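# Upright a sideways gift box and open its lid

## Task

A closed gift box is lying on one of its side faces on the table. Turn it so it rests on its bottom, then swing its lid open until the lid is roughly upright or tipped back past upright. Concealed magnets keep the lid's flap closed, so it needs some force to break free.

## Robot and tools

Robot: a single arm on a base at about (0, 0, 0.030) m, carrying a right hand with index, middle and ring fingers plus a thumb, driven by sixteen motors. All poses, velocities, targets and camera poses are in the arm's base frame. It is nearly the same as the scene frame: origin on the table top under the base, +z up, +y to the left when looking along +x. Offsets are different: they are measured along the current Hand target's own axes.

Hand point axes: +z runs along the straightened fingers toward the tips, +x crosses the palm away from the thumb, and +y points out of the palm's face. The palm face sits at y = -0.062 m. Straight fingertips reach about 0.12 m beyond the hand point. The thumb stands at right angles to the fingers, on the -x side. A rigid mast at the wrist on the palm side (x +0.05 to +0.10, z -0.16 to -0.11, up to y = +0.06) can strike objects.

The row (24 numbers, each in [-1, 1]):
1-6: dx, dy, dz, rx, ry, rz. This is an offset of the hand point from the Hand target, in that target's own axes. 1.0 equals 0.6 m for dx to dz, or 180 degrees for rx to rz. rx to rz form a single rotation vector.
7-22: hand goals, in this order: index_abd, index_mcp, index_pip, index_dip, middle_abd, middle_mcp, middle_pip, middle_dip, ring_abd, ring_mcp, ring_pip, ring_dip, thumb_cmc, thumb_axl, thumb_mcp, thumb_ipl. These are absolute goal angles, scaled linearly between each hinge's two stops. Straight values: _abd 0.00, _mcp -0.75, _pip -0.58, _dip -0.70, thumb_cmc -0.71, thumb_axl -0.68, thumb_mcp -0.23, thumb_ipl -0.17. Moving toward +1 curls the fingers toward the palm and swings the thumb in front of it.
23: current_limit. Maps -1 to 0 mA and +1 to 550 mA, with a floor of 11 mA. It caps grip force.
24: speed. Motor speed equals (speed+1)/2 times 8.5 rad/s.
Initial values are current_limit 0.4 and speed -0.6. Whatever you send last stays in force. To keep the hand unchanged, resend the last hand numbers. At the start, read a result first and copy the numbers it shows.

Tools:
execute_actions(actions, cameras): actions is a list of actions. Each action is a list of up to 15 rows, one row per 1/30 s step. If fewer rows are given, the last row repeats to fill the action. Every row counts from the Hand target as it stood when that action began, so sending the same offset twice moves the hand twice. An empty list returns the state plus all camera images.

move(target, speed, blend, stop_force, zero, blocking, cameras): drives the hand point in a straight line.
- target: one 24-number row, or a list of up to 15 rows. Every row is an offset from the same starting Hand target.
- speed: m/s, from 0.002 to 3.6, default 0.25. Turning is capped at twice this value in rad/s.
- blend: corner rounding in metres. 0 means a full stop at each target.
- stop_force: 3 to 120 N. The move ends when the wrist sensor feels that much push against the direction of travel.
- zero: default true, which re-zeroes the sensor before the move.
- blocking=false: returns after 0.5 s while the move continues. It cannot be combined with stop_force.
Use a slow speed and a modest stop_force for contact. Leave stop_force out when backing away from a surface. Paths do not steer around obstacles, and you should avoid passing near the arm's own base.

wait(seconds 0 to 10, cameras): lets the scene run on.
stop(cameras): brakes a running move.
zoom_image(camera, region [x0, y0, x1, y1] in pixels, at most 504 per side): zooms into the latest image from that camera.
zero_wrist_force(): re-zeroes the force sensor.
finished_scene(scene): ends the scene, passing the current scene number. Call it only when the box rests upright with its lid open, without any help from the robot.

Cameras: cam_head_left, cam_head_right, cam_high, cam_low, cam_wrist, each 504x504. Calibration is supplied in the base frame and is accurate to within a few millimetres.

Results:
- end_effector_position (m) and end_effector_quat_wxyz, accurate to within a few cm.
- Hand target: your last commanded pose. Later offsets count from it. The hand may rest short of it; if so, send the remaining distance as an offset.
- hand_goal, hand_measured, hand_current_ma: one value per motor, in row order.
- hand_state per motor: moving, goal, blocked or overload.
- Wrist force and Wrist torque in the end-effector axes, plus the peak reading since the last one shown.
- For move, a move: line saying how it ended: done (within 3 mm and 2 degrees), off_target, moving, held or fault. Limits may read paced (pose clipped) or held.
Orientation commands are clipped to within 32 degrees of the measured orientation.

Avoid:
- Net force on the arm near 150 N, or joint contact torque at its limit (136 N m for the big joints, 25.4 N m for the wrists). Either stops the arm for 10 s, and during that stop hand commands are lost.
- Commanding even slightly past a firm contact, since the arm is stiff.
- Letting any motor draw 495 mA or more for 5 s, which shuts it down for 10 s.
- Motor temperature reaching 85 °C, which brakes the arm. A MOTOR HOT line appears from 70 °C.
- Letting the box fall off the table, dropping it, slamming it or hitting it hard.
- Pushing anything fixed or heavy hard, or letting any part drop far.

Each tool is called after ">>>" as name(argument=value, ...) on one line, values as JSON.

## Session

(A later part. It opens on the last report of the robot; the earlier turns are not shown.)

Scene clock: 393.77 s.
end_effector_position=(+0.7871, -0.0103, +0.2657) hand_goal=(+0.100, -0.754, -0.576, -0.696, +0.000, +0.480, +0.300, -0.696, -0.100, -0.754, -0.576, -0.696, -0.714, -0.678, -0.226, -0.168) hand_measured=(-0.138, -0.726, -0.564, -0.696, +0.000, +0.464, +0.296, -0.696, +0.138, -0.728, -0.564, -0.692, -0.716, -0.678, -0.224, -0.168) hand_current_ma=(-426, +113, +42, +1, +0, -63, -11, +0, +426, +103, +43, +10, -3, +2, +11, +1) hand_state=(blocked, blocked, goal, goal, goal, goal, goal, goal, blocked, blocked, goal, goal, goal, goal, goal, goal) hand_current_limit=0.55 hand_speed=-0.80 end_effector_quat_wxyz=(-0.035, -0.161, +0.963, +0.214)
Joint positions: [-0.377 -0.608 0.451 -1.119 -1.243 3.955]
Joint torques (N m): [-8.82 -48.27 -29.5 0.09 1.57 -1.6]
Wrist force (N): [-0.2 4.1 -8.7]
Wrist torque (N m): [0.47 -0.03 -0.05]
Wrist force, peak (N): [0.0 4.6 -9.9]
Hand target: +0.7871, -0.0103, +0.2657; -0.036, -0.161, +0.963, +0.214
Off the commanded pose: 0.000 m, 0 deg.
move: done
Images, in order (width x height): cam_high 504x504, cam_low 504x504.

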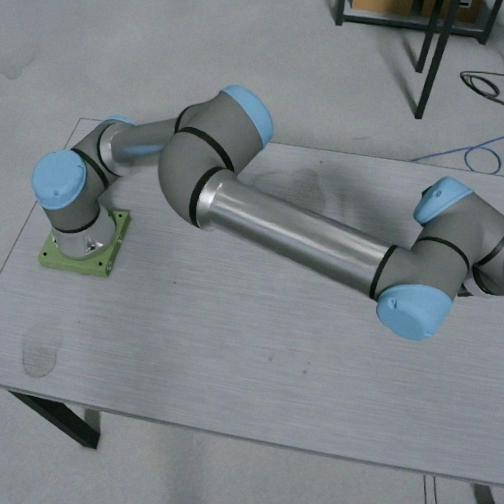

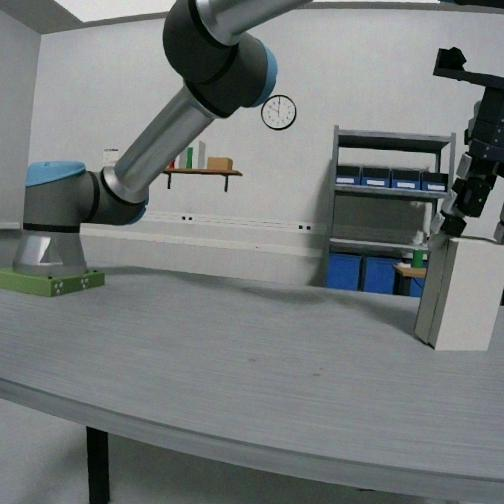

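>>> move(target=[[0,-0.0962,-0.0338,-0.069,0,0,0.1,-0.754,-0.576,-0.696,0,0.48,0.3,-0.696,-0.1,-0.754,-0.576,-0.696,-0.714,-0.678,-0.226,-0.168,0.55,-0.8],[0,-0.198,-0.041,-0.139,0,0,0.1,-0.754,-0.576,-0.696,0,0.48,0.3,-0.696,-0.1,-0.754,-0.576,-0.696,-0.714,-0.678,-0.226,-0.168,0.55,-0.8]], speed=0.07, blend=[0.01,0], cameras=["cam_low","cam_high","cam_head_left"])

>>> zoom_image(camera="cam_low", region=[360, 140, 504, 380])

Scene clock: 420.23 s.
end_effector_position=(+0.8242, -0.1213, +0.2374) hand_goal=(+0.100, -0.754, -0.576, -0.696, +0.000, +0.480, +0.300, -0.696, -0.100, -0.754, -0.576, -0.696, -0.714, -0.678, -0.226, -0.168) hand_measured=(-0.090, -0.772, -0.584, -0.696, +0.000, +0.466, +0.298, -0.696, +0.174, -0.740, -0.564, -0.688, -0.718, -0.678, -0.224, -0.168) hand_current_ma=(-426, -67, -27, -3, +0, -56, -7, +0, +426, +57, +46, +30, -12, +2, +11, +1) hand_state=(blocked, goal, goal, goal, goal, goal, goal, goal, blocked, goal, goal, goal, goal, goal, goal, goal) hand_current_limit=0.55 hand_speed=-0.80 end_effector_quat_wxyz=(+0.031, -0.067, +0.915, +0.396)
Joint positions: [-0.556 -0.285 0.035 -0.812 -0.901 3.829]
Joint torques (N m): [-8 -61.05 -25.04 0.12 3.49 1.57]
Wrist force (N): [-0.3 -0.5 -1.1]
Wrist torque (N m): [-0.16 0.32 -0.16]
Wrist force, peak (N): [2.9 10.1 -19.3]
Hand target: +0.8255, -0.1219, +0.2377; -0.070, -0.149, +0.894, +0.417
Off the commanded pose: 0.001 m, 15 deg.
elbow stopped short: the move would have taken joint 3 (elbow) straighter than the controller allows.
move: off_target
Images, in order (width x height): cam_head_left 504x504, cam_high 504x504, cam_low 504x504.

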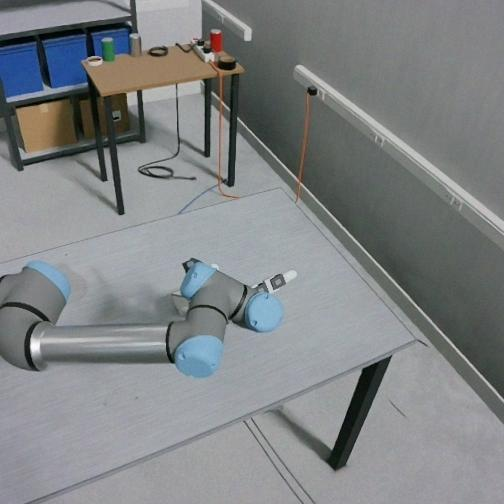

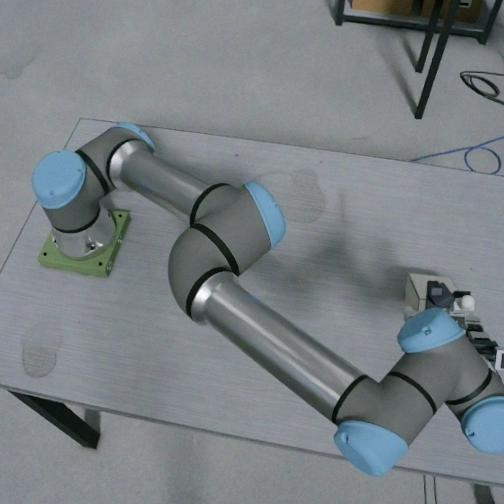

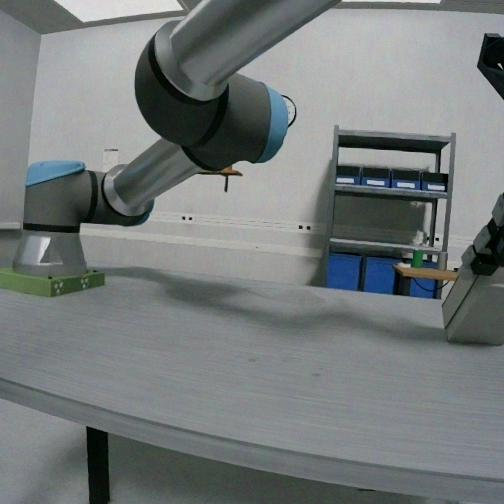

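Scaled by 2.100.

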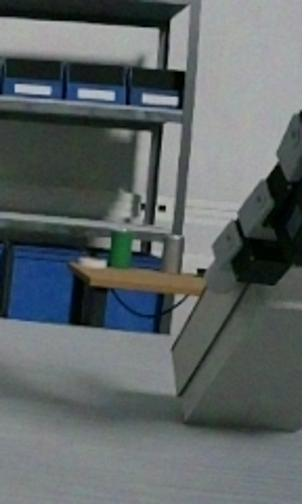

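>>> move(target=[0.25,0,0,0,0,0,0.1,-0.754,-0.576,-0.696,0,0.48,0.3,-0.696,-0.1,-0.754,-0.576,-0.696,-0.714,-0.678,-0.226,-0.168,0.6,-0.8], speed=0.06, cameras=["cam_low","cam_high","cam_head_left"])

>>> zoom_image(camera="cam_low", region=[300, 140, 504, 380])

Scene clock: 439.00 s.
end_effector_position=(+0.6837, -0.1706, +0.2377) hand_goal=(+0.100, -0.754, -0.576, -0.696, +0.000, +0.480, +0.300, -0.696, -0.100, -0.754, -0.576, -0.696, -0.714, -0.678, -0.226, -0.168) hand_measured=(-0.090, -0.760, -0.578, -0.696, +0.000, +0.466, +0.298, -0.696, +0.174, -0.774, -0.582, -0.696, -0.718, -0.678, -0.224, -0.168) hand_current_ma=(-440, -19, -7, -3, +0, -52, -6, +0, +440, -76, -22, -2, -13, +2, +11, +1) hand_state=(blocked, goal, goal, goal, goal, goal, goal, goal, blocked, goal, goal, goal, goal, goal, goal, goal) hand_current_limit=0.60 hand_speed=-0.80 end_effector_quat_wxyz=(-0.070, -0.149, +0.894, +0.417)
Joint positions: [-0.653 -0.545 0.527 -0.77 -1.132 3.545]
Joint torques (N m): [-7.85 -72.56 -7.67 -2.02 -1.21 -1.67]
Wrist force (N): [-0.5 -1.2 -1.6]
Wrist torque (N m): [-0.16 0.14 -0.18]
Wrist force, peak (N): [-0.8 -1.0 -1.8]
Hand target: +0.6836, -0.1707, +0.2377; -0.070, -0.149, +0.894, +0.417
Off the commanded pose: 0.000 m, 0 deg.
move: done
Images, in order (width x height): cam_head_left 504x504, cam_high 504x504, cam_low 504x504.

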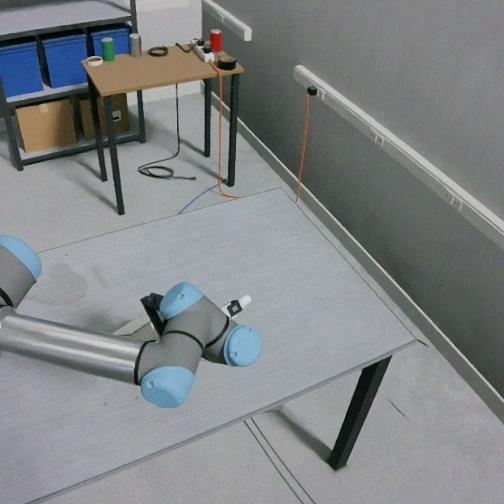

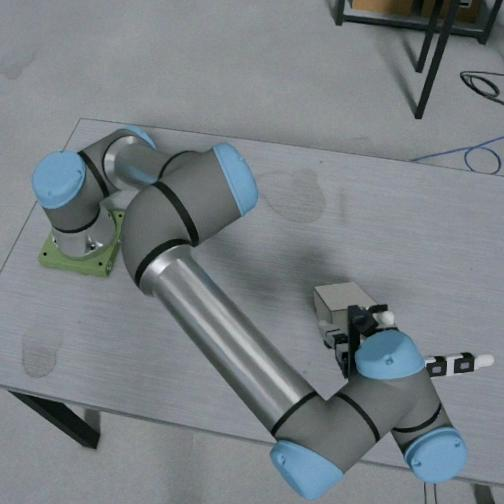

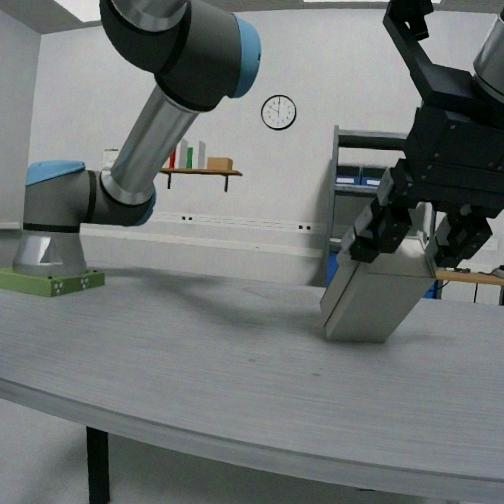

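Scaled by 2.100.

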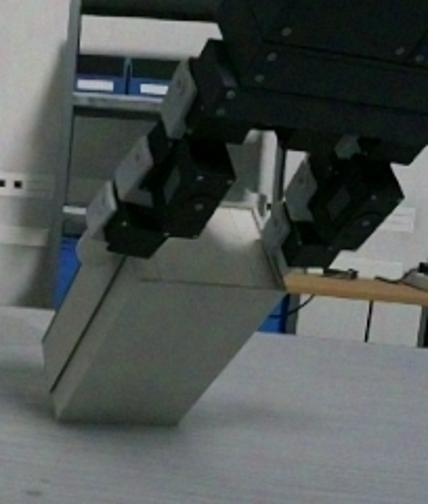

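>>> move(target=[[0,-0.067,-0.005,0,0,0,0.1,-0.754,-0.576,-0.696,0,0.48,0.3,-0.696,-0.1,-0.754,-0.576,-0.696,-0.714,-0.678,-0.226,-0.168,0.6,-0.8],[0,-0.133,0.0085,0,0,0,0.1,-0.754,-0.576,-0.696,0,0.48,0.3,-0.696,-0.1,-0.754,-0.576,-0.696,-0.714,-0.678,-0.226,-0.168,0.6,-0.8]], speed=0.05, blend=[0.01,0], stop_force=15, cameras=["cam_low","cam_high"])

>>> zoom_image(camera="cam_low", region=[300, 140, 504, 380])

Scene clock: 458.53 s.
end_effector_position=(+0.6990, -0.2154, +0.1732) hand_goal=(+0.100, -0.754, -0.576, -0.696, +0.000, +0.480, +0.300, -0.696, -0.100, -0.754, -0.576, -0.696, -0.714, -0.678, -0.226, -0.168) hand_measured=(-0.090, -0.756, -0.576, -0.696, +0.000, +0.466, +0.298, -0.696, +0.174, -0.774, -0.582, -0.696, -0.718, -0.678, -0.224, -0.168) hand_current_ma=(-440, -4, +0, -1, +0, -52, -6, +0, +440, -76, -22, -2, -13, +2, +11, +1) hand_state=(blocked, goal, goal, goal, goal, goal, goal, goal, blocked, goal, goal, goal, goal, goal, goal, goal) hand_current_limit=0.60 hand_speed=-0.80 end_effector_quat_wxyz=(-0.070, -0.149, +0.894, +0.417)
Joint positions: [-0.683 -0.343 0.289 -0.725 -1.154 3.521]
Joint torques (N m): [-7.96 -59.9 -31.08 1.16 -0.87 -1.83]
Wrist force (N): [-0.2 -0.7 -1.1]
Wrist torque (N m): [-0.18 0.29 -0.17]
Wrist force, peak (N): [-0.5 -0.8 -2.5]
Hand target: +0.6990, -0.2154, +0.1732; -0.070, -0.149, +0.894, +0.417
Off the commanded pose: 0.000 m, 0 deg.
move: done
Images, in order (width x height): cam_high 504x504, cam_low 504x504.

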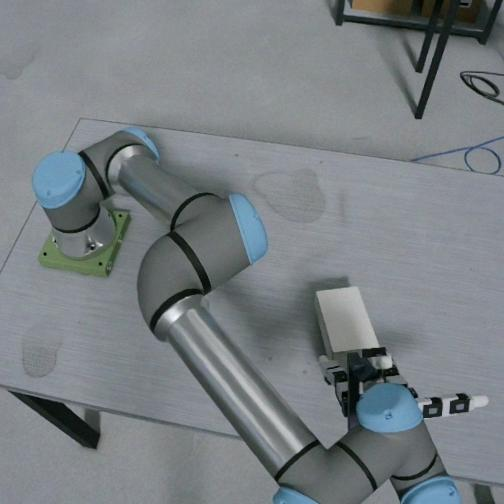

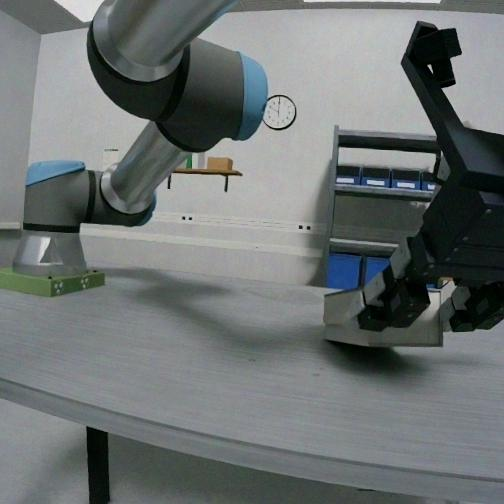

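Scaled by 2.100.

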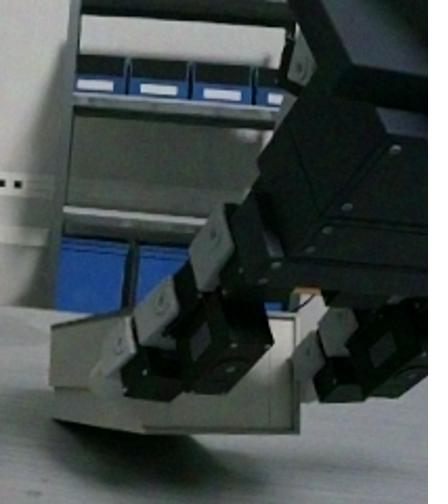

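>>> move(target=[0,-0.044,0.0195,0,0,0,0.1,-0.754,-0.576,-0.696,0,0.48,0.3,-0.696,-0.1,-0.754,-0.576,-0.696,-0.714,-0.678,-0.226,-0.168,0.6,-0.8], speed=0.03, stop_force=6, cameras=["cam_low","cam_high"])

>>> zoom_image(camera="cam_low", region=[300, 140, 504, 380])

Scene clock: 469.10 s.
end_effector_position=(+0.7016, -0.2230, +0.1455) hand_goal=(+0.100, -0.754, -0.576, -0.696, +0.000, +0.480, +0.300, -0.696, -0.100, -0.754, -0.576, -0.696, -0.714, -0.678, -0.226, -0.168) hand_measured=(-0.090, -0.756, -0.576, -0.694, +0.000, +0.466, +0.298, -0.696, +0.174, -0.774, -0.582, -0.696, -0.718, -0.678, -0.224, -0.168) hand_current_ma=(-440, -9, +0, +3, +0, -51, -6, +0, +440, -76, -20, -2, -13, +2, +11, +1) hand_state=(blocked, goal, goal, goal, goal, goal, goal, goal, blocked, goal, goal, goal, goal, goal, goal, goal) hand_current_limit=0.60 hand_speed=-0.80 end_effector_quat_wxyz=(-0.070, -0.149, +0.894, +0.417)
Joint positions: [-0.688 -0.299 0.272 -0.749 -1.157 3.518]
Joint torques (N m): [-8.89 -60.47 -31.07 0.26 -1.03 -1.89]
Wrist force (N): [-0.6 -0.7 -1.5]
Wrist torque (N m): [-0.16 0.27 -0.20]
Wrist force, peak (N): [-0.6 -0.8 -2.4]
Hand target: +0.7016, -0.2230, +0.1455; -0.070, -0.149, +0.894, +0.417
Off the commanded pose: 0.000 m, 0 deg.
move: done
Images, in order (width x height): cam_high 504x504, cam_low 504x504.

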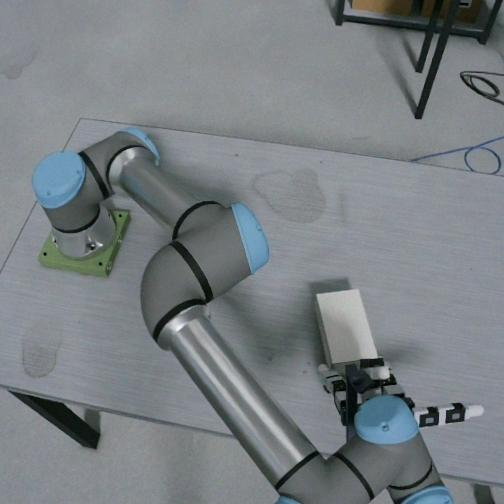

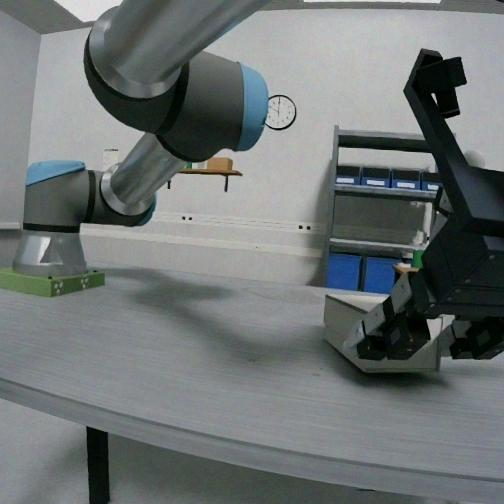

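Scaled by 2.100.

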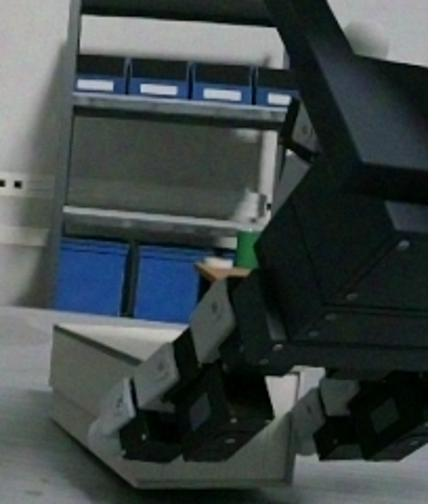

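>>> move(target=[0,-0.0255,0.0214,0,0,0,0.1,-0.754,-0.576,-0.696,0,0.48,0.3,-0.696,-0.1,-0.754,-0.576,-0.696,-0.714,-0.678,-0.226,-0.168,0.6,-0.8], speed=0.02, stop_force=3, cameras=["cam_low","cam_high"])

>>> zoom_image(camera="cam_low", region=[300, 140, 504, 400])

Scene clock: 482.30 s.
end_effector_position=(+0.7016, -0.2230, +0.1325) hand_goal=(+0.100, -0.754, -0.576, -0.696, +0.000, +0.480, +0.300, -0.696, -0.100, -0.754, -0.576, -0.696, -0.714, -0.678, -0.226, -0.168) hand_measured=(-0.090, -0.752, -0.570, -0.694, +0.000, +0.466, +0.298, -0.696, +0.174, -0.764, -0.578, -0.696, -0.718, -0.678, -0.224, -0.168) hand_current_ma=(-440, +9, +22, +8, +0, -51, -6, +0, +440, -39, -6, -2, -14, +2, +11, +1) hand_state=(blocked, goal, goal, goal, goal, goal, goal, goal, blocked, goal, goal, goal, goal, goal, goal, goal) hand_current_limit=0.60 hand_speed=-0.80 end_effector_quat_wxyz=(-0.070, -0.149, +0.894, +0.417)
Joint positions: [-0.688 -0.3 0.306 -0.783 -1.157 3.517]
Joint torques (N m): [2.76 -69.29 -31.54 1.23 -0.49 -1.5]
Wrist force (N): [-0.2 -0.6 -1.5]
Wrist torque (N m): [-0.18 0.23 -0.18]
Wrist force, peak (N): [-0.2 0.6 -4.6]
Hand target: +0.7016, -0.2230, +0.1325; -0.070, -0.149, +0.894, +0.417 (not the last commanded pose)
Off the commanded pose: 0.007 m, 0 deg.
move: contact
Images, in order (width x height): cam_high 504x504, cam_low 504x504.

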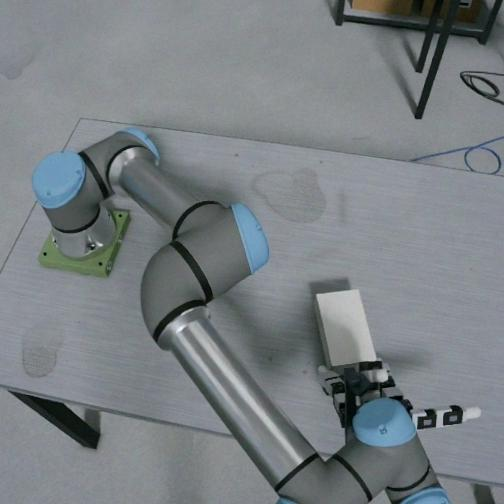

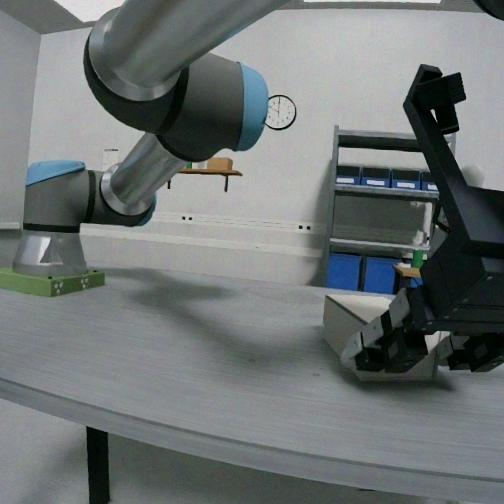

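Scaled by 1.938.

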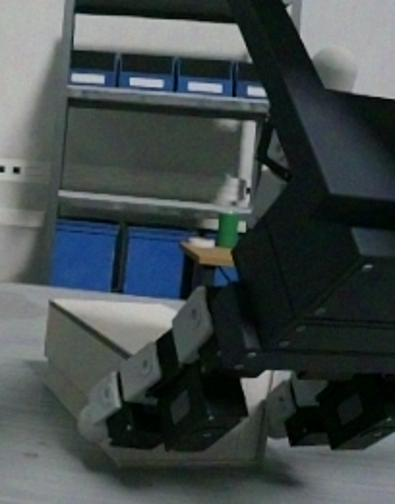

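>>> execute_actions(actions=[[[0,0,0,0,0,0,-0.2,-0.754,-0.576,-0.696,0,0.48,0.3,-0.696,0.3,-0.754,-0.576,-0.696,-0.714,-0.678,-0.226,-0.168,0.4,-0.5]],[[0,0,0,0,0,0,-0.25,-0.754,-0.576,-0.696,0,0.48,0.3,-0.696,0.35,-0.754,-0.576,-0.696,-0.714,-0.678,-0.226,-0.168,0.4,-0.3]]])

>>> move(target=[[0,0.05,-0.25,0,0,0,-0.25,-0.754,-0.576,-0.696,0,0.48,0.3,-0.696,0.35,-0.754,-0.576,-0.696,-0.714,-0.678,-0.226,-0.168,0.4,-0.5],[0,0.27,-0.31,0.278,0,0,-0.25,-0.754,-0.576,-0.696,0,0.48,0.3,-0.696,0.35,-0.754,-0.576,-0.696,-0.714,-0.678,-0.226,-0.168,0.4,-0.5]], speed=[0.1,0.25], cameras=["cam_low","cam_high","cam_head_left"])

Scene clock: 507.47 s.
end_effector_position=(+0.7016, -0.2230, +0.1325) hand_goal=(-0.250, -0.754, -0.576, -0.696, +0.000, +0.480, +0.300, -0.696, +0.350, -0.754, -0.576, -0.696, -0.714, -0.678, -0.226, -0.168) hand_measured=(-0.246, -0.758, -0.574, -0.694, +0.000, +0.466, +0.298, -0.696, +0.344, -0.764, -0.578, -0.696, -0.718, -0.678, -0.224, -0.168) hand_current_ma=(+13, -12, +3, +7, +0, -51, -6, +0, -15, -39, -6, -2, -14, +2, +11, +1) hand_state=(goal, goal, goal, goal, goal, goal, goal, goal, goal, goal, goal, goal, goal, goal, goal, goal) hand_current_limit=0.40 hand_speed=-0.30 end_effector_quat_wxyz=(-0.070, -0.149, +0.894, +0.417)
Joint positions: [-0.688 -0.3 0.306 -0.783 -1.157 3.517]
Joint torques (N m): [2.34 -61.49 -30.21 1.24 -0.46 -1.45]
Wrist force (N): [-0.5 -0.7 -1.8]
Wrist torque (N m): [-0.16 0.28 -0.18]
Wrist force, peak (N): [-0.5 -0.9 -2.2]
Hand target: +0.7016, -0.2230, +0.1325; -0.070, -0.149, +0.894, +0.417
Off the commanded pose: 0.000 m, 0 deg.
Step readings (end_effector_position):
0: (+0.7016, -0.2230, +0.1325)
1: (+0.7016, -0.2230, +0.1325)
2: (+0.7016, -0.2230, +0.1325)
4: (+0.7016, -0.2230, +0.1325)
8: (+0.7016, -0.2230, +0.1325)
15: (+0.7016, -0.2230, +0.1325)
16: (+0.7016, -0.2230, +0.1325)
17: (+0.7016, -0.2230, +0.1325)
19: (+0.7016, -0.2230, +0.1325)
23: (+0.7016, -0.2230, +0.1325)
30: (+0.7016, -0.2230, +0.1325)

Scene clock: 511.83 s.
end_effector_position=(+0.7137, -0.2594, +0.3758) hand_goal=(-0.250, -0.754, -0.576, -0.696, +0.000, +0.480, +0.300, -0.696, +0.350, -0.754, -0.576, -0.696, -0.714, -0.678, -0.226, -0.168) hand_measured=(-0.246, -0.756, -0.574, -0.694, +0.000, +0.466, +0.298, -0.696, +0.346, -0.756, -0.578, -0.696, -0.716, -0.678, -0.224, -0.168) hand_current_ma=(+13, -3, +3, +7, +0, -51, -6, +0, -11, -4, -6, -2, -7, +2, +11, +1) hand_state=(goal, goal, goal, goal, goal, goal, goal, goal, goal, goal, goal, goal, goal, goal, goal, goal) hand_current_limit=0.40 hand_speed=-0.50 end_effector_quat_wxyz=(+0.003, -0.164, +0.986, -0.001)
Joint positions: [-0.618 -0.589 0.035 -1.022 -1.568 3.765]
Joint torques (N m): [6.46 -70.19 -16.73 -3.78 -1.68 -1.88]
Wrist force (N): [0.1 0.4 -1.0]
Wrist torque (N m): [0.07 0.03 -0.09]
Wrist force, peak (N): [-0.8 0.0 -2.3]
Hand target: +0.7141, -0.2596, +0.3761; +0.000, -0.165, +0.986, +0.000
Off the commanded pose: 0.001 m, 0 deg.
elbow stopped short: the move would have taken joint 3 (elbow) straighter than the controller allows.
move: done
Images, in order (width x height): cam_head_left 504x504, cam_high 504x504, cam_low 504x504.

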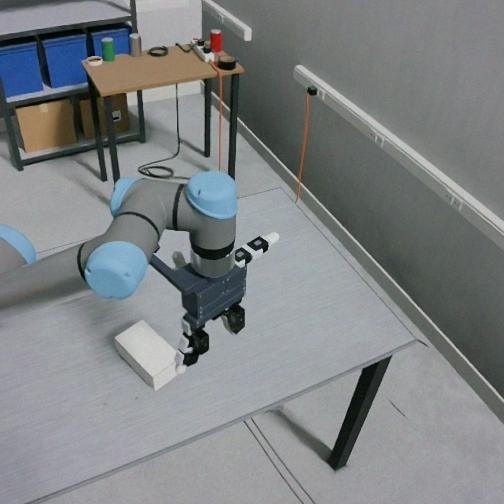

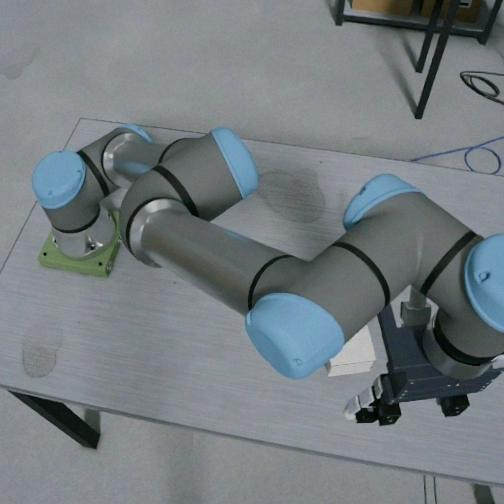

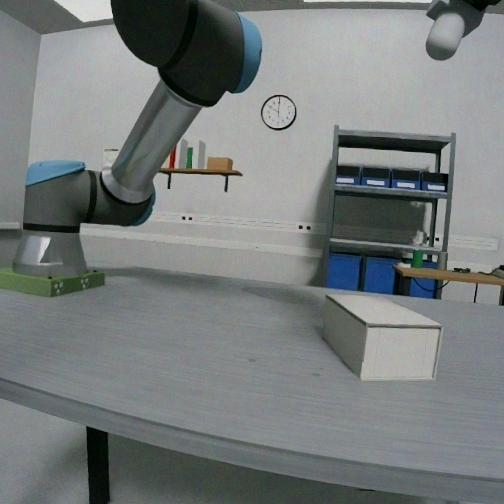

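>>> zoom_image(camera="cam_head_left", region=[100, 300, 220, 400])

>>> zoom_image(camera="cam_low", region=[300, 270, 460, 400])

>>> zoom_image(camera="cam_high", region=[300, 300, 460, 440])

Scaled by 4.200.

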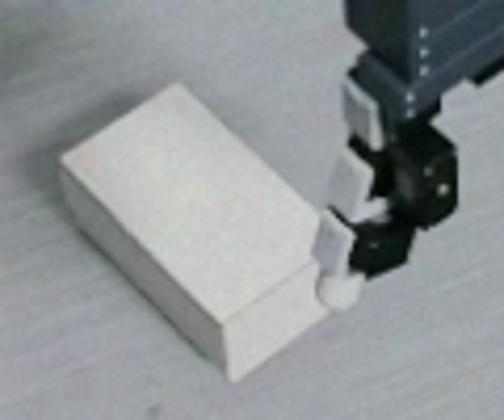

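Scaled by 3.150.

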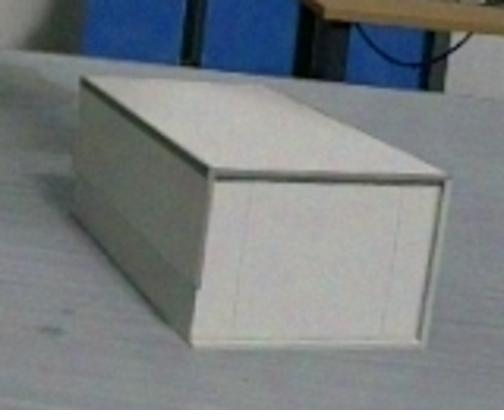

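Scaled by 3.150.

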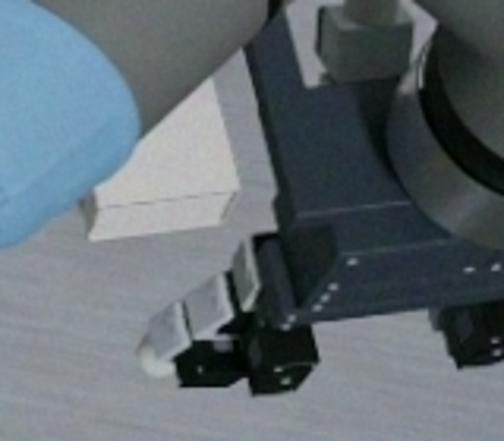

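>>> move(target=[[0.001,0.141,0.29,0,0,0,0.12,0.5,-0.58,-0.7,0,0.5,-0.58,-0.7,-0.35,-1,0.0,-0.46,-0.714,-0.678,-0.226,-0.168,0.4,0],[0.001,0.141,0.43,0,0,0,0.12,0.5,-0.58,-0.7,0,0.5,-0.58,-0.7,-0.35,-1,0.0,-0.46,-0.714,-0.678,-0.226,-0.168,0.4,0]], speed=[0.25,0.12], stop_force=6, cameras=["cam_low","cam_high","cam_head_left"])

>>> zoom_image(camera="cam_low", region=[280, 220, 460, 400])

Scene clock: 578.67 s.
end_effector_position=(+0.6861, -0.1796, +0.1182) hand_goal=(+0.120, +0.500, -0.580, -0.700, +0.000, +0.500, -0.580, -0.700, -0.350, -1.000, +0.000, -0.460, -0.714, -0.678, -0.226, -0.168) hand_measured=(+0.116, +0.480, -0.580, -0.698, +0.000, +0.482, -0.580, -0.698, -0.346, -0.994, -0.004, -0.464, -0.716, -0.678, -0.224, -0.168) hand_current_ma=(-9, -76, +0, +6, +0, -74, +0, +6, +13, +23, -13, -10, -7, +2, +12, +1) hand_state=(goal, goal, goal, goal, goal, goal, goal, goal, goal, goal, goal, goal, goal, goal, goal, goal) hand_current_limit=0.40 hand_speed=0.00 end_effector_quat_wxyz=(+0.000, -0.165, +0.986, +0.000)
Joint positions: [-0.549 -0.894 1.275 -1.952 -1.57 3.832]
Joint torques (N m): [-7.35 -45.1 -8.4 -3.78 2.02 1.85]
Wrist force (N): [-0.2 0.4 -1.1]
Wrist torque (N m): [0.16 0.09 -0.17]
Wrist force, peak (N): [0.5 -0.4 -2.6]
Hand target: +0.6861, -0.1796, +0.1182; +0.000, -0.165, +0.986, +0.000
Off the commanded pose: 0.000 m, 0 deg.
move: done
Images, in order (width x height): cam_head_left 504x504, cam_high 504x504, cam_low 504x504.

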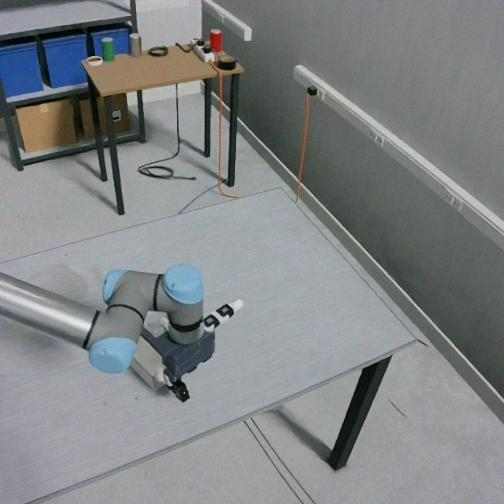

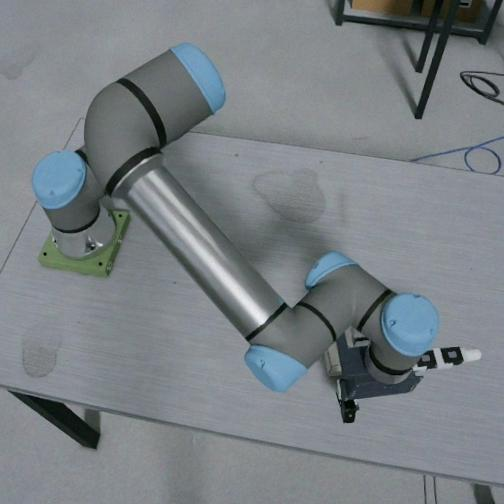

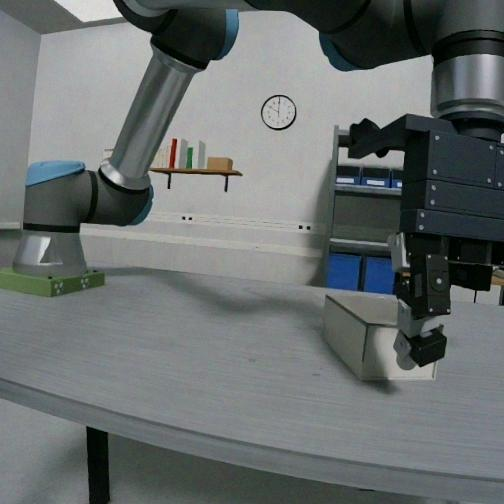

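Scaled by 2.800.

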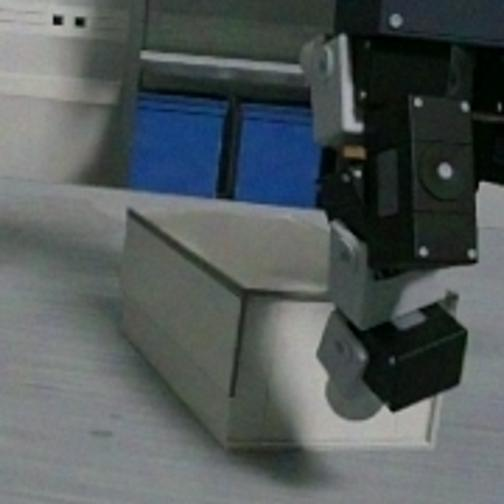

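>>> move(target=[[0.042,0.0,0.0187,0,0,0,0.12,0.5,-0.58,-0.7,0,0.5,-0.58,-0.7,-0.35,-0.98,0.05,-0.46,-0.714,-0.678,-0.226,-0.168,0.4,0],[0.042,0.08,0.0187,0,0,0,0.12,0.5,-0.58,-0.7,0,0.5,-0.58,-0.7,-0.35,-0.98,0.05,-0.46,-0.714,-0.678,-0.226,-0.168,0.4,0]], speed=[0.1,0.03], stop_force=3, cameras=["cam_low","cam_high"])

>>> zoom_image(camera="cam_low", region=[280, 220, 460, 400])

Scene clock: 595.13 s.
end_effector_position=(+0.6467, -0.1424, +0.1070) hand_goal=(+0.120, +0.500, -0.580, -0.700, +0.000, +0.500, -0.580, -0.700, -0.350, -0.980, +0.050, -0.460, -0.714, -0.678, -0.226, -0.168) hand_measured=(+0.118, +0.480, -0.580, -0.698, +0.000, +0.482, -0.580, -0.698, -0.346, -0.982, +0.046, -0.464, -0.716, -0.678, -0.224, -0.168) hand_current_ma=(-8, -76, +0, +6, +0, -74, +0, +6, +13, -9, -14, -10, -6, +2, +12, +1) hand_state=(goal, goal, goal, goal, goal, goal, goal, goal, goal, goal, goal, goal, goal, goal, goal, goal) hand_current_limit=0.40 hand_speed=0.00 end_effector_quat_wxyz=(+0.000, -0.165, +0.986, +0.000)
Joint positions: [-0.533 -0.993 1.475 -2.053 -1.57 3.848]
Joint torques (N m): [5.36 -56.68 -7.07 -3.64 2.14 1.74]
Wrist force (N): [-0.3 -0.4 -1.0]
Wrist torque (N m): [0.18 0.15 -0.24]
Wrist force, peak (N): [-0.8 0.6 -1.7]
Hand target: +0.6467, -0.1424, +0.1070; +0.000, -0.165, +0.986, +0.000
Off the commanded pose: 0.000 m, 0 deg.
move: done
Images, in order (width x height): cam_high 504x504, cam_low 504x504.

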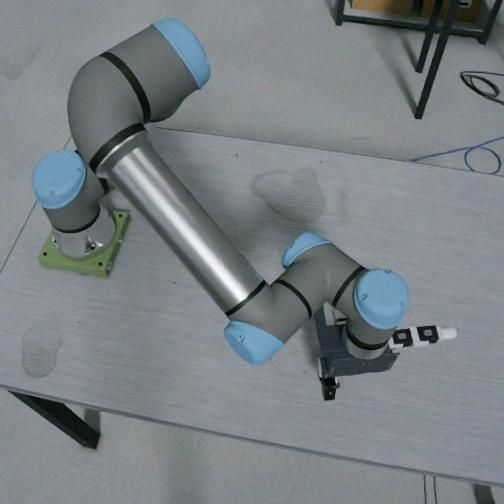

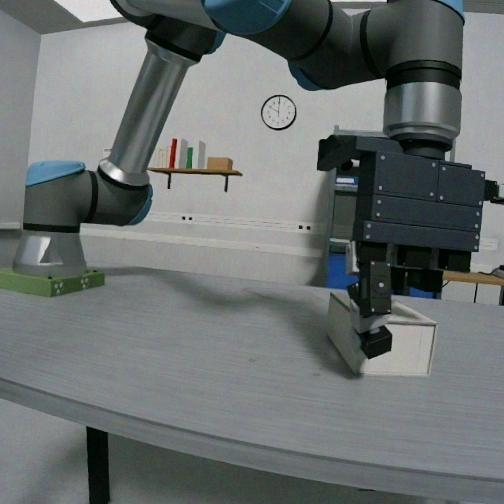

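Scaled by 2.800.

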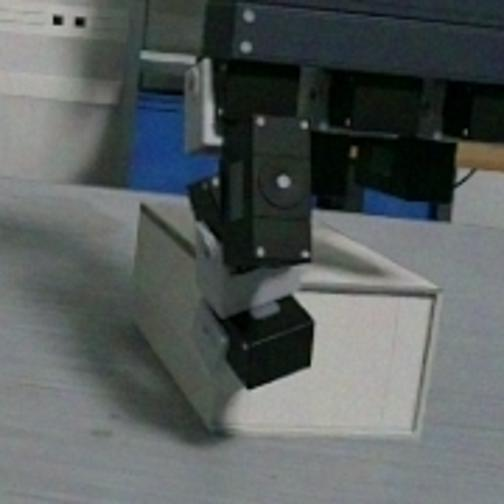

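>>> move(target=[[0,-0.013,0,0,0,0,0.12,0.5,-0.58,-0.7,0,0.5,-0.58,-0.7,-0.35,-1,0.0,-0.5,-0.714,-0.678,-0.226,-0.168,0.4,0],[-0.015,-0.01,0,0,0,0,0.12,0.5,-0.58,-0.7,0,0.5,-0.58,-0.7,-0.35,-1,0.0,-0.5,-0.714,-0.678,-0.226,-0.168,0.4,0]], speed=[0.05,0.05])

>>> execute_actions(actions=[[[0,0,0,0,0,0,0.12,0.1,-0.5,-0.65,0,0.1,-0.5,-0.65,-0.35,-1,0,-0.5,-0.714,-0.678,-0.226,-0.168,0.5,-0.6]],[[0,0,0,0,0,0,0.12,-0.25,-0.5,-0.65,0,-0.25,-0.5,-0.65,-0.35,-1,0,-0.5,-0.714,-0.678,-0.226,-0.168,0.5,-0.6]],[[0,0,0,0,0,0,0.12,-0.25,-0.5,-0.65,0,-0.25,-0.5,-0.65,-0.35,-1,0,-0.5,-0.714,-0.678,-0.226,-0.168,0.5,-0.6]]], cameras=["cam_low","cam_high"])

>>> zoom_image(camera="cam_low", region=[280, 220, 460, 400])

Scene clock: 614.43 s.
end_effector_position=(+0.6570, -0.1452, +0.1070) hand_goal=(+0.120, +0.500, -0.580, -0.700, +0.000, +0.500, -0.580, -0.700, -0.350, -1.000, +0.000, -0.500, -0.714, -0.678, -0.226, -0.168) hand_measured=(+0.118, +0.480, -0.580, -0.698, +0.000, +0.482, -0.580, -0.698, -0.346, -0.992, +0.002, -0.498, -0.716, -0.678, -0.224, -0.168) hand_current_ma=(-8, -76, +0, +6, +0, -74, +0, +6, +13, +27, +6, +8, -6, +2, +12, +1) hand_state=(goal, goal, goal, goal, goal, goal, goal, goal, goal, goal, goal, goal, goal, goal, goal, goal) hand_current_limit=0.40 hand_speed=0.00 end_effector_quat_wxyz=(+0.000, -0.165, +0.986, +0.000)
Joint positions: [-0.529 -0.97 1.437 -2.037 -1.57 3.853]
Joint torques (N m): [5.04 -42.45 -30.42 -0.21 1.86 1.63]
Wrist force (N): [-0.2 0.0 -0.7]
Wrist torque (N m): [0.09 0.08 -0.18]
Wrist force, peak (N): [-0.2 -0.3 -1.5]
Hand target: +0.6571, -0.1451, +0.1070; +0.000, -0.165, +0.986, +0.000
Off the commanded pose: 0.000 m, 0 deg.
move: done

Scene clock: 616.13 s.
end_effector_position=(+0.6571, -0.1451, +0.1070) hand_goal=(+0.120, -0.250, -0.500, -0.650, +0.000, -0.250, -0.500, -0.650, -0.350, -1.000, +0.000, -0.500, -0.714, -0.678, -0.226, -0.168) hand_measured=(+0.118, -0.018, -0.474, -0.642, +0.000, -0.020, -0.476, -0.638, -0.346, -0.992, +0.002, -0.498, -0.716, -0.678, -0.224, -0.168) hand_current_ma=(-6, +412, +97, +26, +0, +412, +94, +44, +13, +26, +6, +8, -6, +2, +12, +1) hand_state=(goal, blocked, blocked, goal, goal, blocked, blocked, goal, goal, goal, goal, goal, goal, goal, goal, goal) hand_current_limit=0.50 hand_speed=-0.60 end_effector_quat_wxyz=(+0.000, -0.165, +0.986, +0.000)
Joint positions: [-0.529 -0.97 1.437 -2.037 -1.57 3.853]
Joint torques (N m): [2.21 -41.54 -21.67 -3.12 -0.73 1.67]
Wrist force (N): [-0.3 1.3 -6.6]
Wrist torque (N m): [-0.01 0.10 -0.20]
Wrist force, peak (N): [-0.2 1.3 -7.0]
Hand target: +0.6571, -0.1451, +0.1070; +0.000, -0.165, +0.986, +0.000
Off the commanded pose: 0.000 m, 0 deg.
Step readings (end_effector_position):
0: (+0.6570, -0.1452, +0.1070)
1: (+0.6570, -0.1452, +0.1070)
2: (+0.6570, -0.1452, +0.1070)
4: (+0.6571, -0.1452, +0.1070)
8: (+0.6571, -0.1451, +0.1070)
15: (+0.6571, -0.1451, +0.1070)
16: (+0.6571, -0.1451, +0.1070)
17: (+0.6571, -0.1451, +0.1070)
19: (+0.6571, -0.1451, +0.1070)
23: (+0.6571, -0.1451, +0.1070)
30: (+0.6571, -0.1451, +0.1070)
31: (+0.6571, -0.1451, +0.1070)
32: (+0.6571, -0.1451, +0.1070)
34: (+0.6571, -0.1451, +0.1070)
38: (+0.6571, -0.1451, +0.1070)
45: (+0.6571, -0.1451, +0.1070)
Images, in order (width x height): cam_high 504x504, cam_low 504x504.

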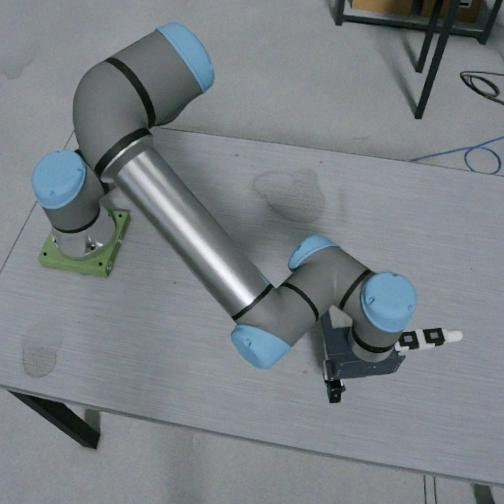

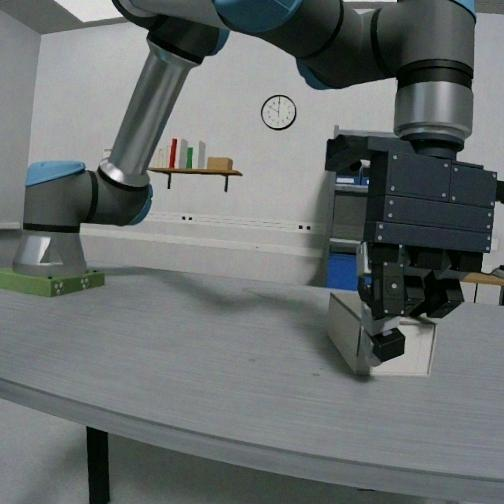

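Scaled by 2.800.

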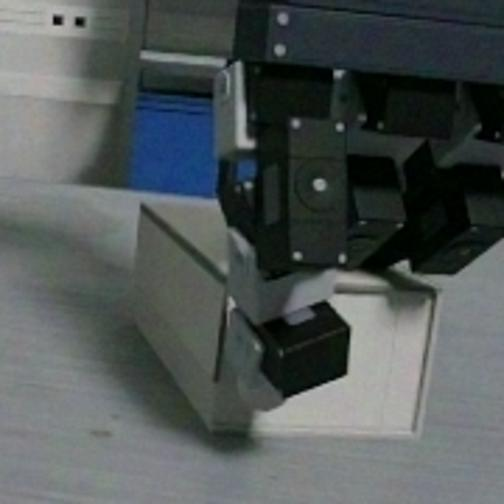

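>>> execute_actions(actions=[[[0,0,0,0,0,0,0.12,-0.4,-0.5,-0.65,0,-0.4,-0.5,-0.65,-0.35,-0.75,0.08,-0.42,-0.714,-0.678,-0.226,-0.168,0.6,-0.6]],[[0,0,0,0,0,0,0.12,-0.4,-0.5,-0.65,0,-0.4,-0.5,-0.65,-0.35,-0.7,0.1,-0.4,-0.714,-0.678,-0.226,-0.168,0.6,-0.7]],[[0,0,0,0,0,0,0.12,-0.4,-0.5,-0.65,0,-0.4,-0.5,-0.65,-0.2,-0.7,0.1,-0.4,-0.714,-0.678,-0.226,-0.168,0.6,-0.7]],[[0,0,0,0,0,0,0.12,-0.4,-0.5,-0.65,0,-0.4,-0.5,-0.65,-0.1,-0.7,0.1,-0.4,-0.714,-0.678,-0.226,-0.168,0.6,-0.7]]], cameras=["cam_low"])

>>> zoom_image(camera="cam_low", region=[320, 270, 440, 390])

>>> execute_actions(actions=[[[0,0,0,0,0,0,0.12,-0.4,-0.5,-0.65,0,-0.4,-0.5,-0.65,0.05,-0.7,0.1,-0.4,-0.714,-0.678,-0.226,-0.168,0.6,-0.7]],[[0,0,0,0,0,0,0.12,-0.4,-0.5,-0.65,0,-0.4,-0.5,-0.65,0.25,-0.7,0.1,-0.4,-0.714,-0.678,-0.226,-0.168,0.6,-0.7]],[[0,0,0,0,0,0,0.12,-0.4,-0.5,-0.65,0,-0.4,-0.5,-0.65,0.25,-0.7,0.1,-0.4,-0.714,-0.678,-0.226,-0.168,0.6,-0.7]]], cameras=["cam_low"])

>>> zoom_image(camera="cam_low", region=[320, 270, 440, 390])

Scene clock: 638.70 s.
end_effector_position=(+0.6571, -0.1451, +0.1070) hand_goal=(+0.120, -0.400, -0.500, -0.650, +0.000, -0.400, -0.500, -0.650, -0.100, -0.700, +0.100, -0.400, -0.714, -0.678, -0.226, -0.168) hand_measured=(+0.130, -0.020, -0.474, -0.642, +0.002, -0.020, -0.474, -0.636, -0.116, -0.834, +0.058, -0.428, -0.716, -0.678, -0.224, -0.168) hand_current_ma=(+28, +440, +104, +26, +5, +440, +101, +48, -54, -440, -173, -113, -6, +2, +12, +1) hand_state=(goal, blocked, blocked, goal, goal, blocked, blocked, goal, goal, blocked, blocked, blocked, goal, goal, goal, goal) hand_current_limit=0.60 hand_speed=-0.70 end_effector_quat_wxyz=(+0.000, -0.165, +0.986, +0.000)
Joint positions: [-0.529 -0.97 1.437 -2.037 -1.57 3.853]
Joint torques (N m): [-6.88 -41.54 -6.97 -3.27 0.97 1.32]
Wrist force (N): [-0.1 -0.4 -5.8]
Wrist torque (N m): [0.05 -0.04 -0.27]
Wrist force, peak (N): [-0.3 1.1 -7.2]
Hand target: +0.6571, -0.1451, +0.1070; +0.000, -0.165, +0.986, +0.000
Off the commanded pose: 0.000 m, 0 deg.
Step readings (end_effector_position):
0: (+0.6571, -0.1451, +0.1070)
1: (+0.6571, -0.1451, +0.1070)
2: (+0.6571, -0.1451, +0.1070)
4: (+0.6571, -0.1451, +0.1070)
8: (+0.6571, -0.1451, +0.1070)
15: (+0.6571, -0.1451, +0.1070)
16: (+0.6571, -0.1451, +0.1070)
17: (+0.6571, -0.1451, +0.1070)
19: (+0.6571, -0.1451, +0.1070)
23: (+0.6571, -0.1451, +0.1070)
30: (+0.6571, -0.1451, +0.1070)
31: (+0.6571, -0.1451, +0.1070)
32: (+0.6571, -0.1451, +0.1070)
34: (+0.6571, -0.1451, +0.1070)
38: (+0.6571, -0.1451, +0.1070)
45: (+0.6571, -0.1451, +0.1070)
46: (+0.6571, -0.1451, +0.1070)
47: (+0.6571, -0.1451, +0.1070)
49: (+0.6571, -0.1451, +0.1070)
53: (+0.6571, -0.1451, +0.1070)
60: (+0.6571, -0.1451, +0.1070)
Images, in order (width x height): cam_low 504x504.

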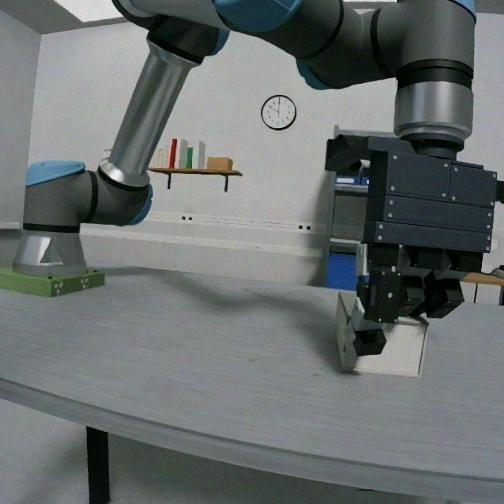

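Scaled by 4.200.

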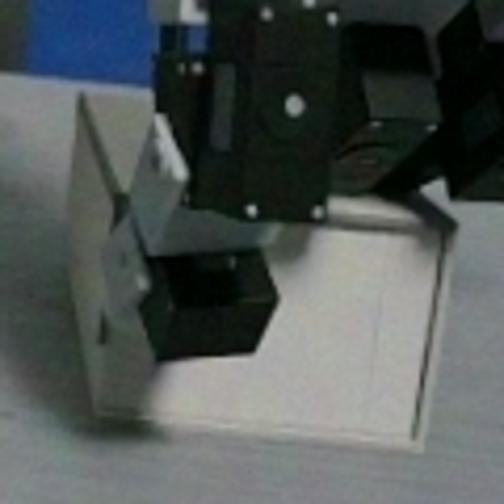

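Scene clock: 640.40 s.
end_effector_position=(+0.6571, -0.1451, +0.1070) hand_goal=(+0.120, -0.400, -0.500, -0.650, +0.000, -0.400, -0.500, -0.650, +0.250, -0.700, +0.100, -0.400, -0.714, -0.678, -0.226, -0.168) hand_measured=(+0.132, -0.020, -0.474, -0.642, +0.002, -0.020, -0.474, -0.636, +0.250, -0.738, +0.074, -0.414, -0.716, -0.678, -0.224, -0.168) hand_current_ma=(+39, +440, +104, +26, +4, +440, +101, +48, +2, -161, -100, -48, -6, +2, +12, +1) hand_state=(goal, blocked, blocked, goal, goal, blocked, blocked, goal, goal, blocked, blocked, goal, goal, goal, goal, goal) hand_current_limit=0.60 hand_speed=-0.70 end_effector_quat_wxyz=(+0.000, -0.165, +0.986, +0.000)
Joint positions: [-0.529 -0.97 1.437 -2.037 -1.57 3.853]
Joint torques (N m): [-7.07 -41.34 -6.96 -3.15 1.37 1.19]
Wrist force (N): [1.3 0.6 -7.0]
Wrist torque (N m): [0.06 0.09 -0.19]
Wrist force, peak (N): [1.3 0.4 -7.1]
Hand target: +0.6571, -0.1451, +0.1070; +0.000, -0.165, +0.986, +0.000
Off the commanded pose: 0.000 m, 0 deg.
Step readings (end_effector_position):
0: (+0.6571, -0.1451, +0.1070)
1: (+0.6571, -0.1451, +0.1070)
2: (+0.6571, -0.1451, +0.1070)
4: (+0.6571, -0.1451, +0.1070)
8: (+0.6571, -0.1451, +0.1070)
15: (+0.6571, -0.1451, +0.1070)
16: (+0.6571, -0.1451, +0.1070)
17: (+0.6571, -0.1451, +0.1070)
19: (+0.6571, -0.1451, +0.1070)
23: (+0.6571, -0.1451, +0.1070)
30: (+0.6571, -0.1451, +0.1070)
31: (+0.6571, -0.1451, +0.1070)
32: (+0.6571, -0.1451, +0.1070)
34: (+0.6571, -0.1451, +0.1070)
38: (+0.6571, -0.1451, +0.1070)
45: (+0.6571, -0.1451, +0.1070)
Images, in order (width x height): cam_low 504x504.

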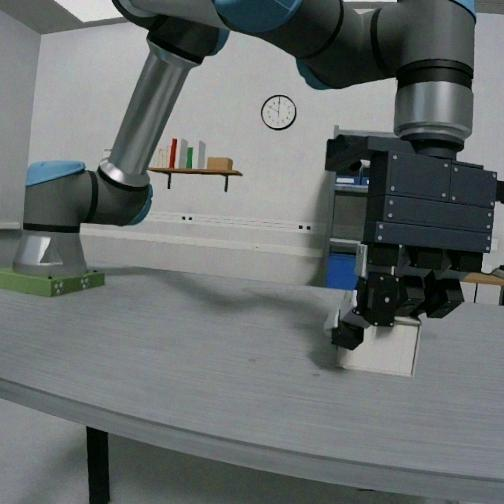

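Scaled by 4.200.

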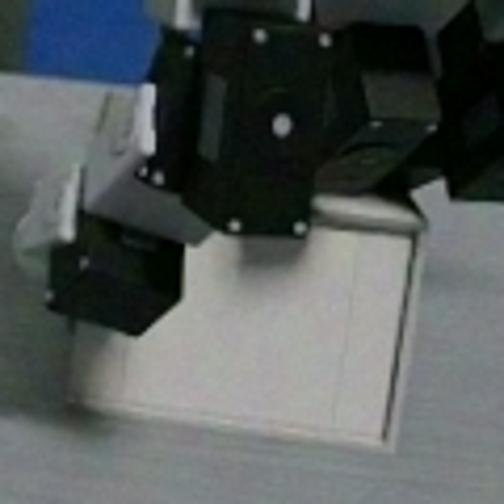

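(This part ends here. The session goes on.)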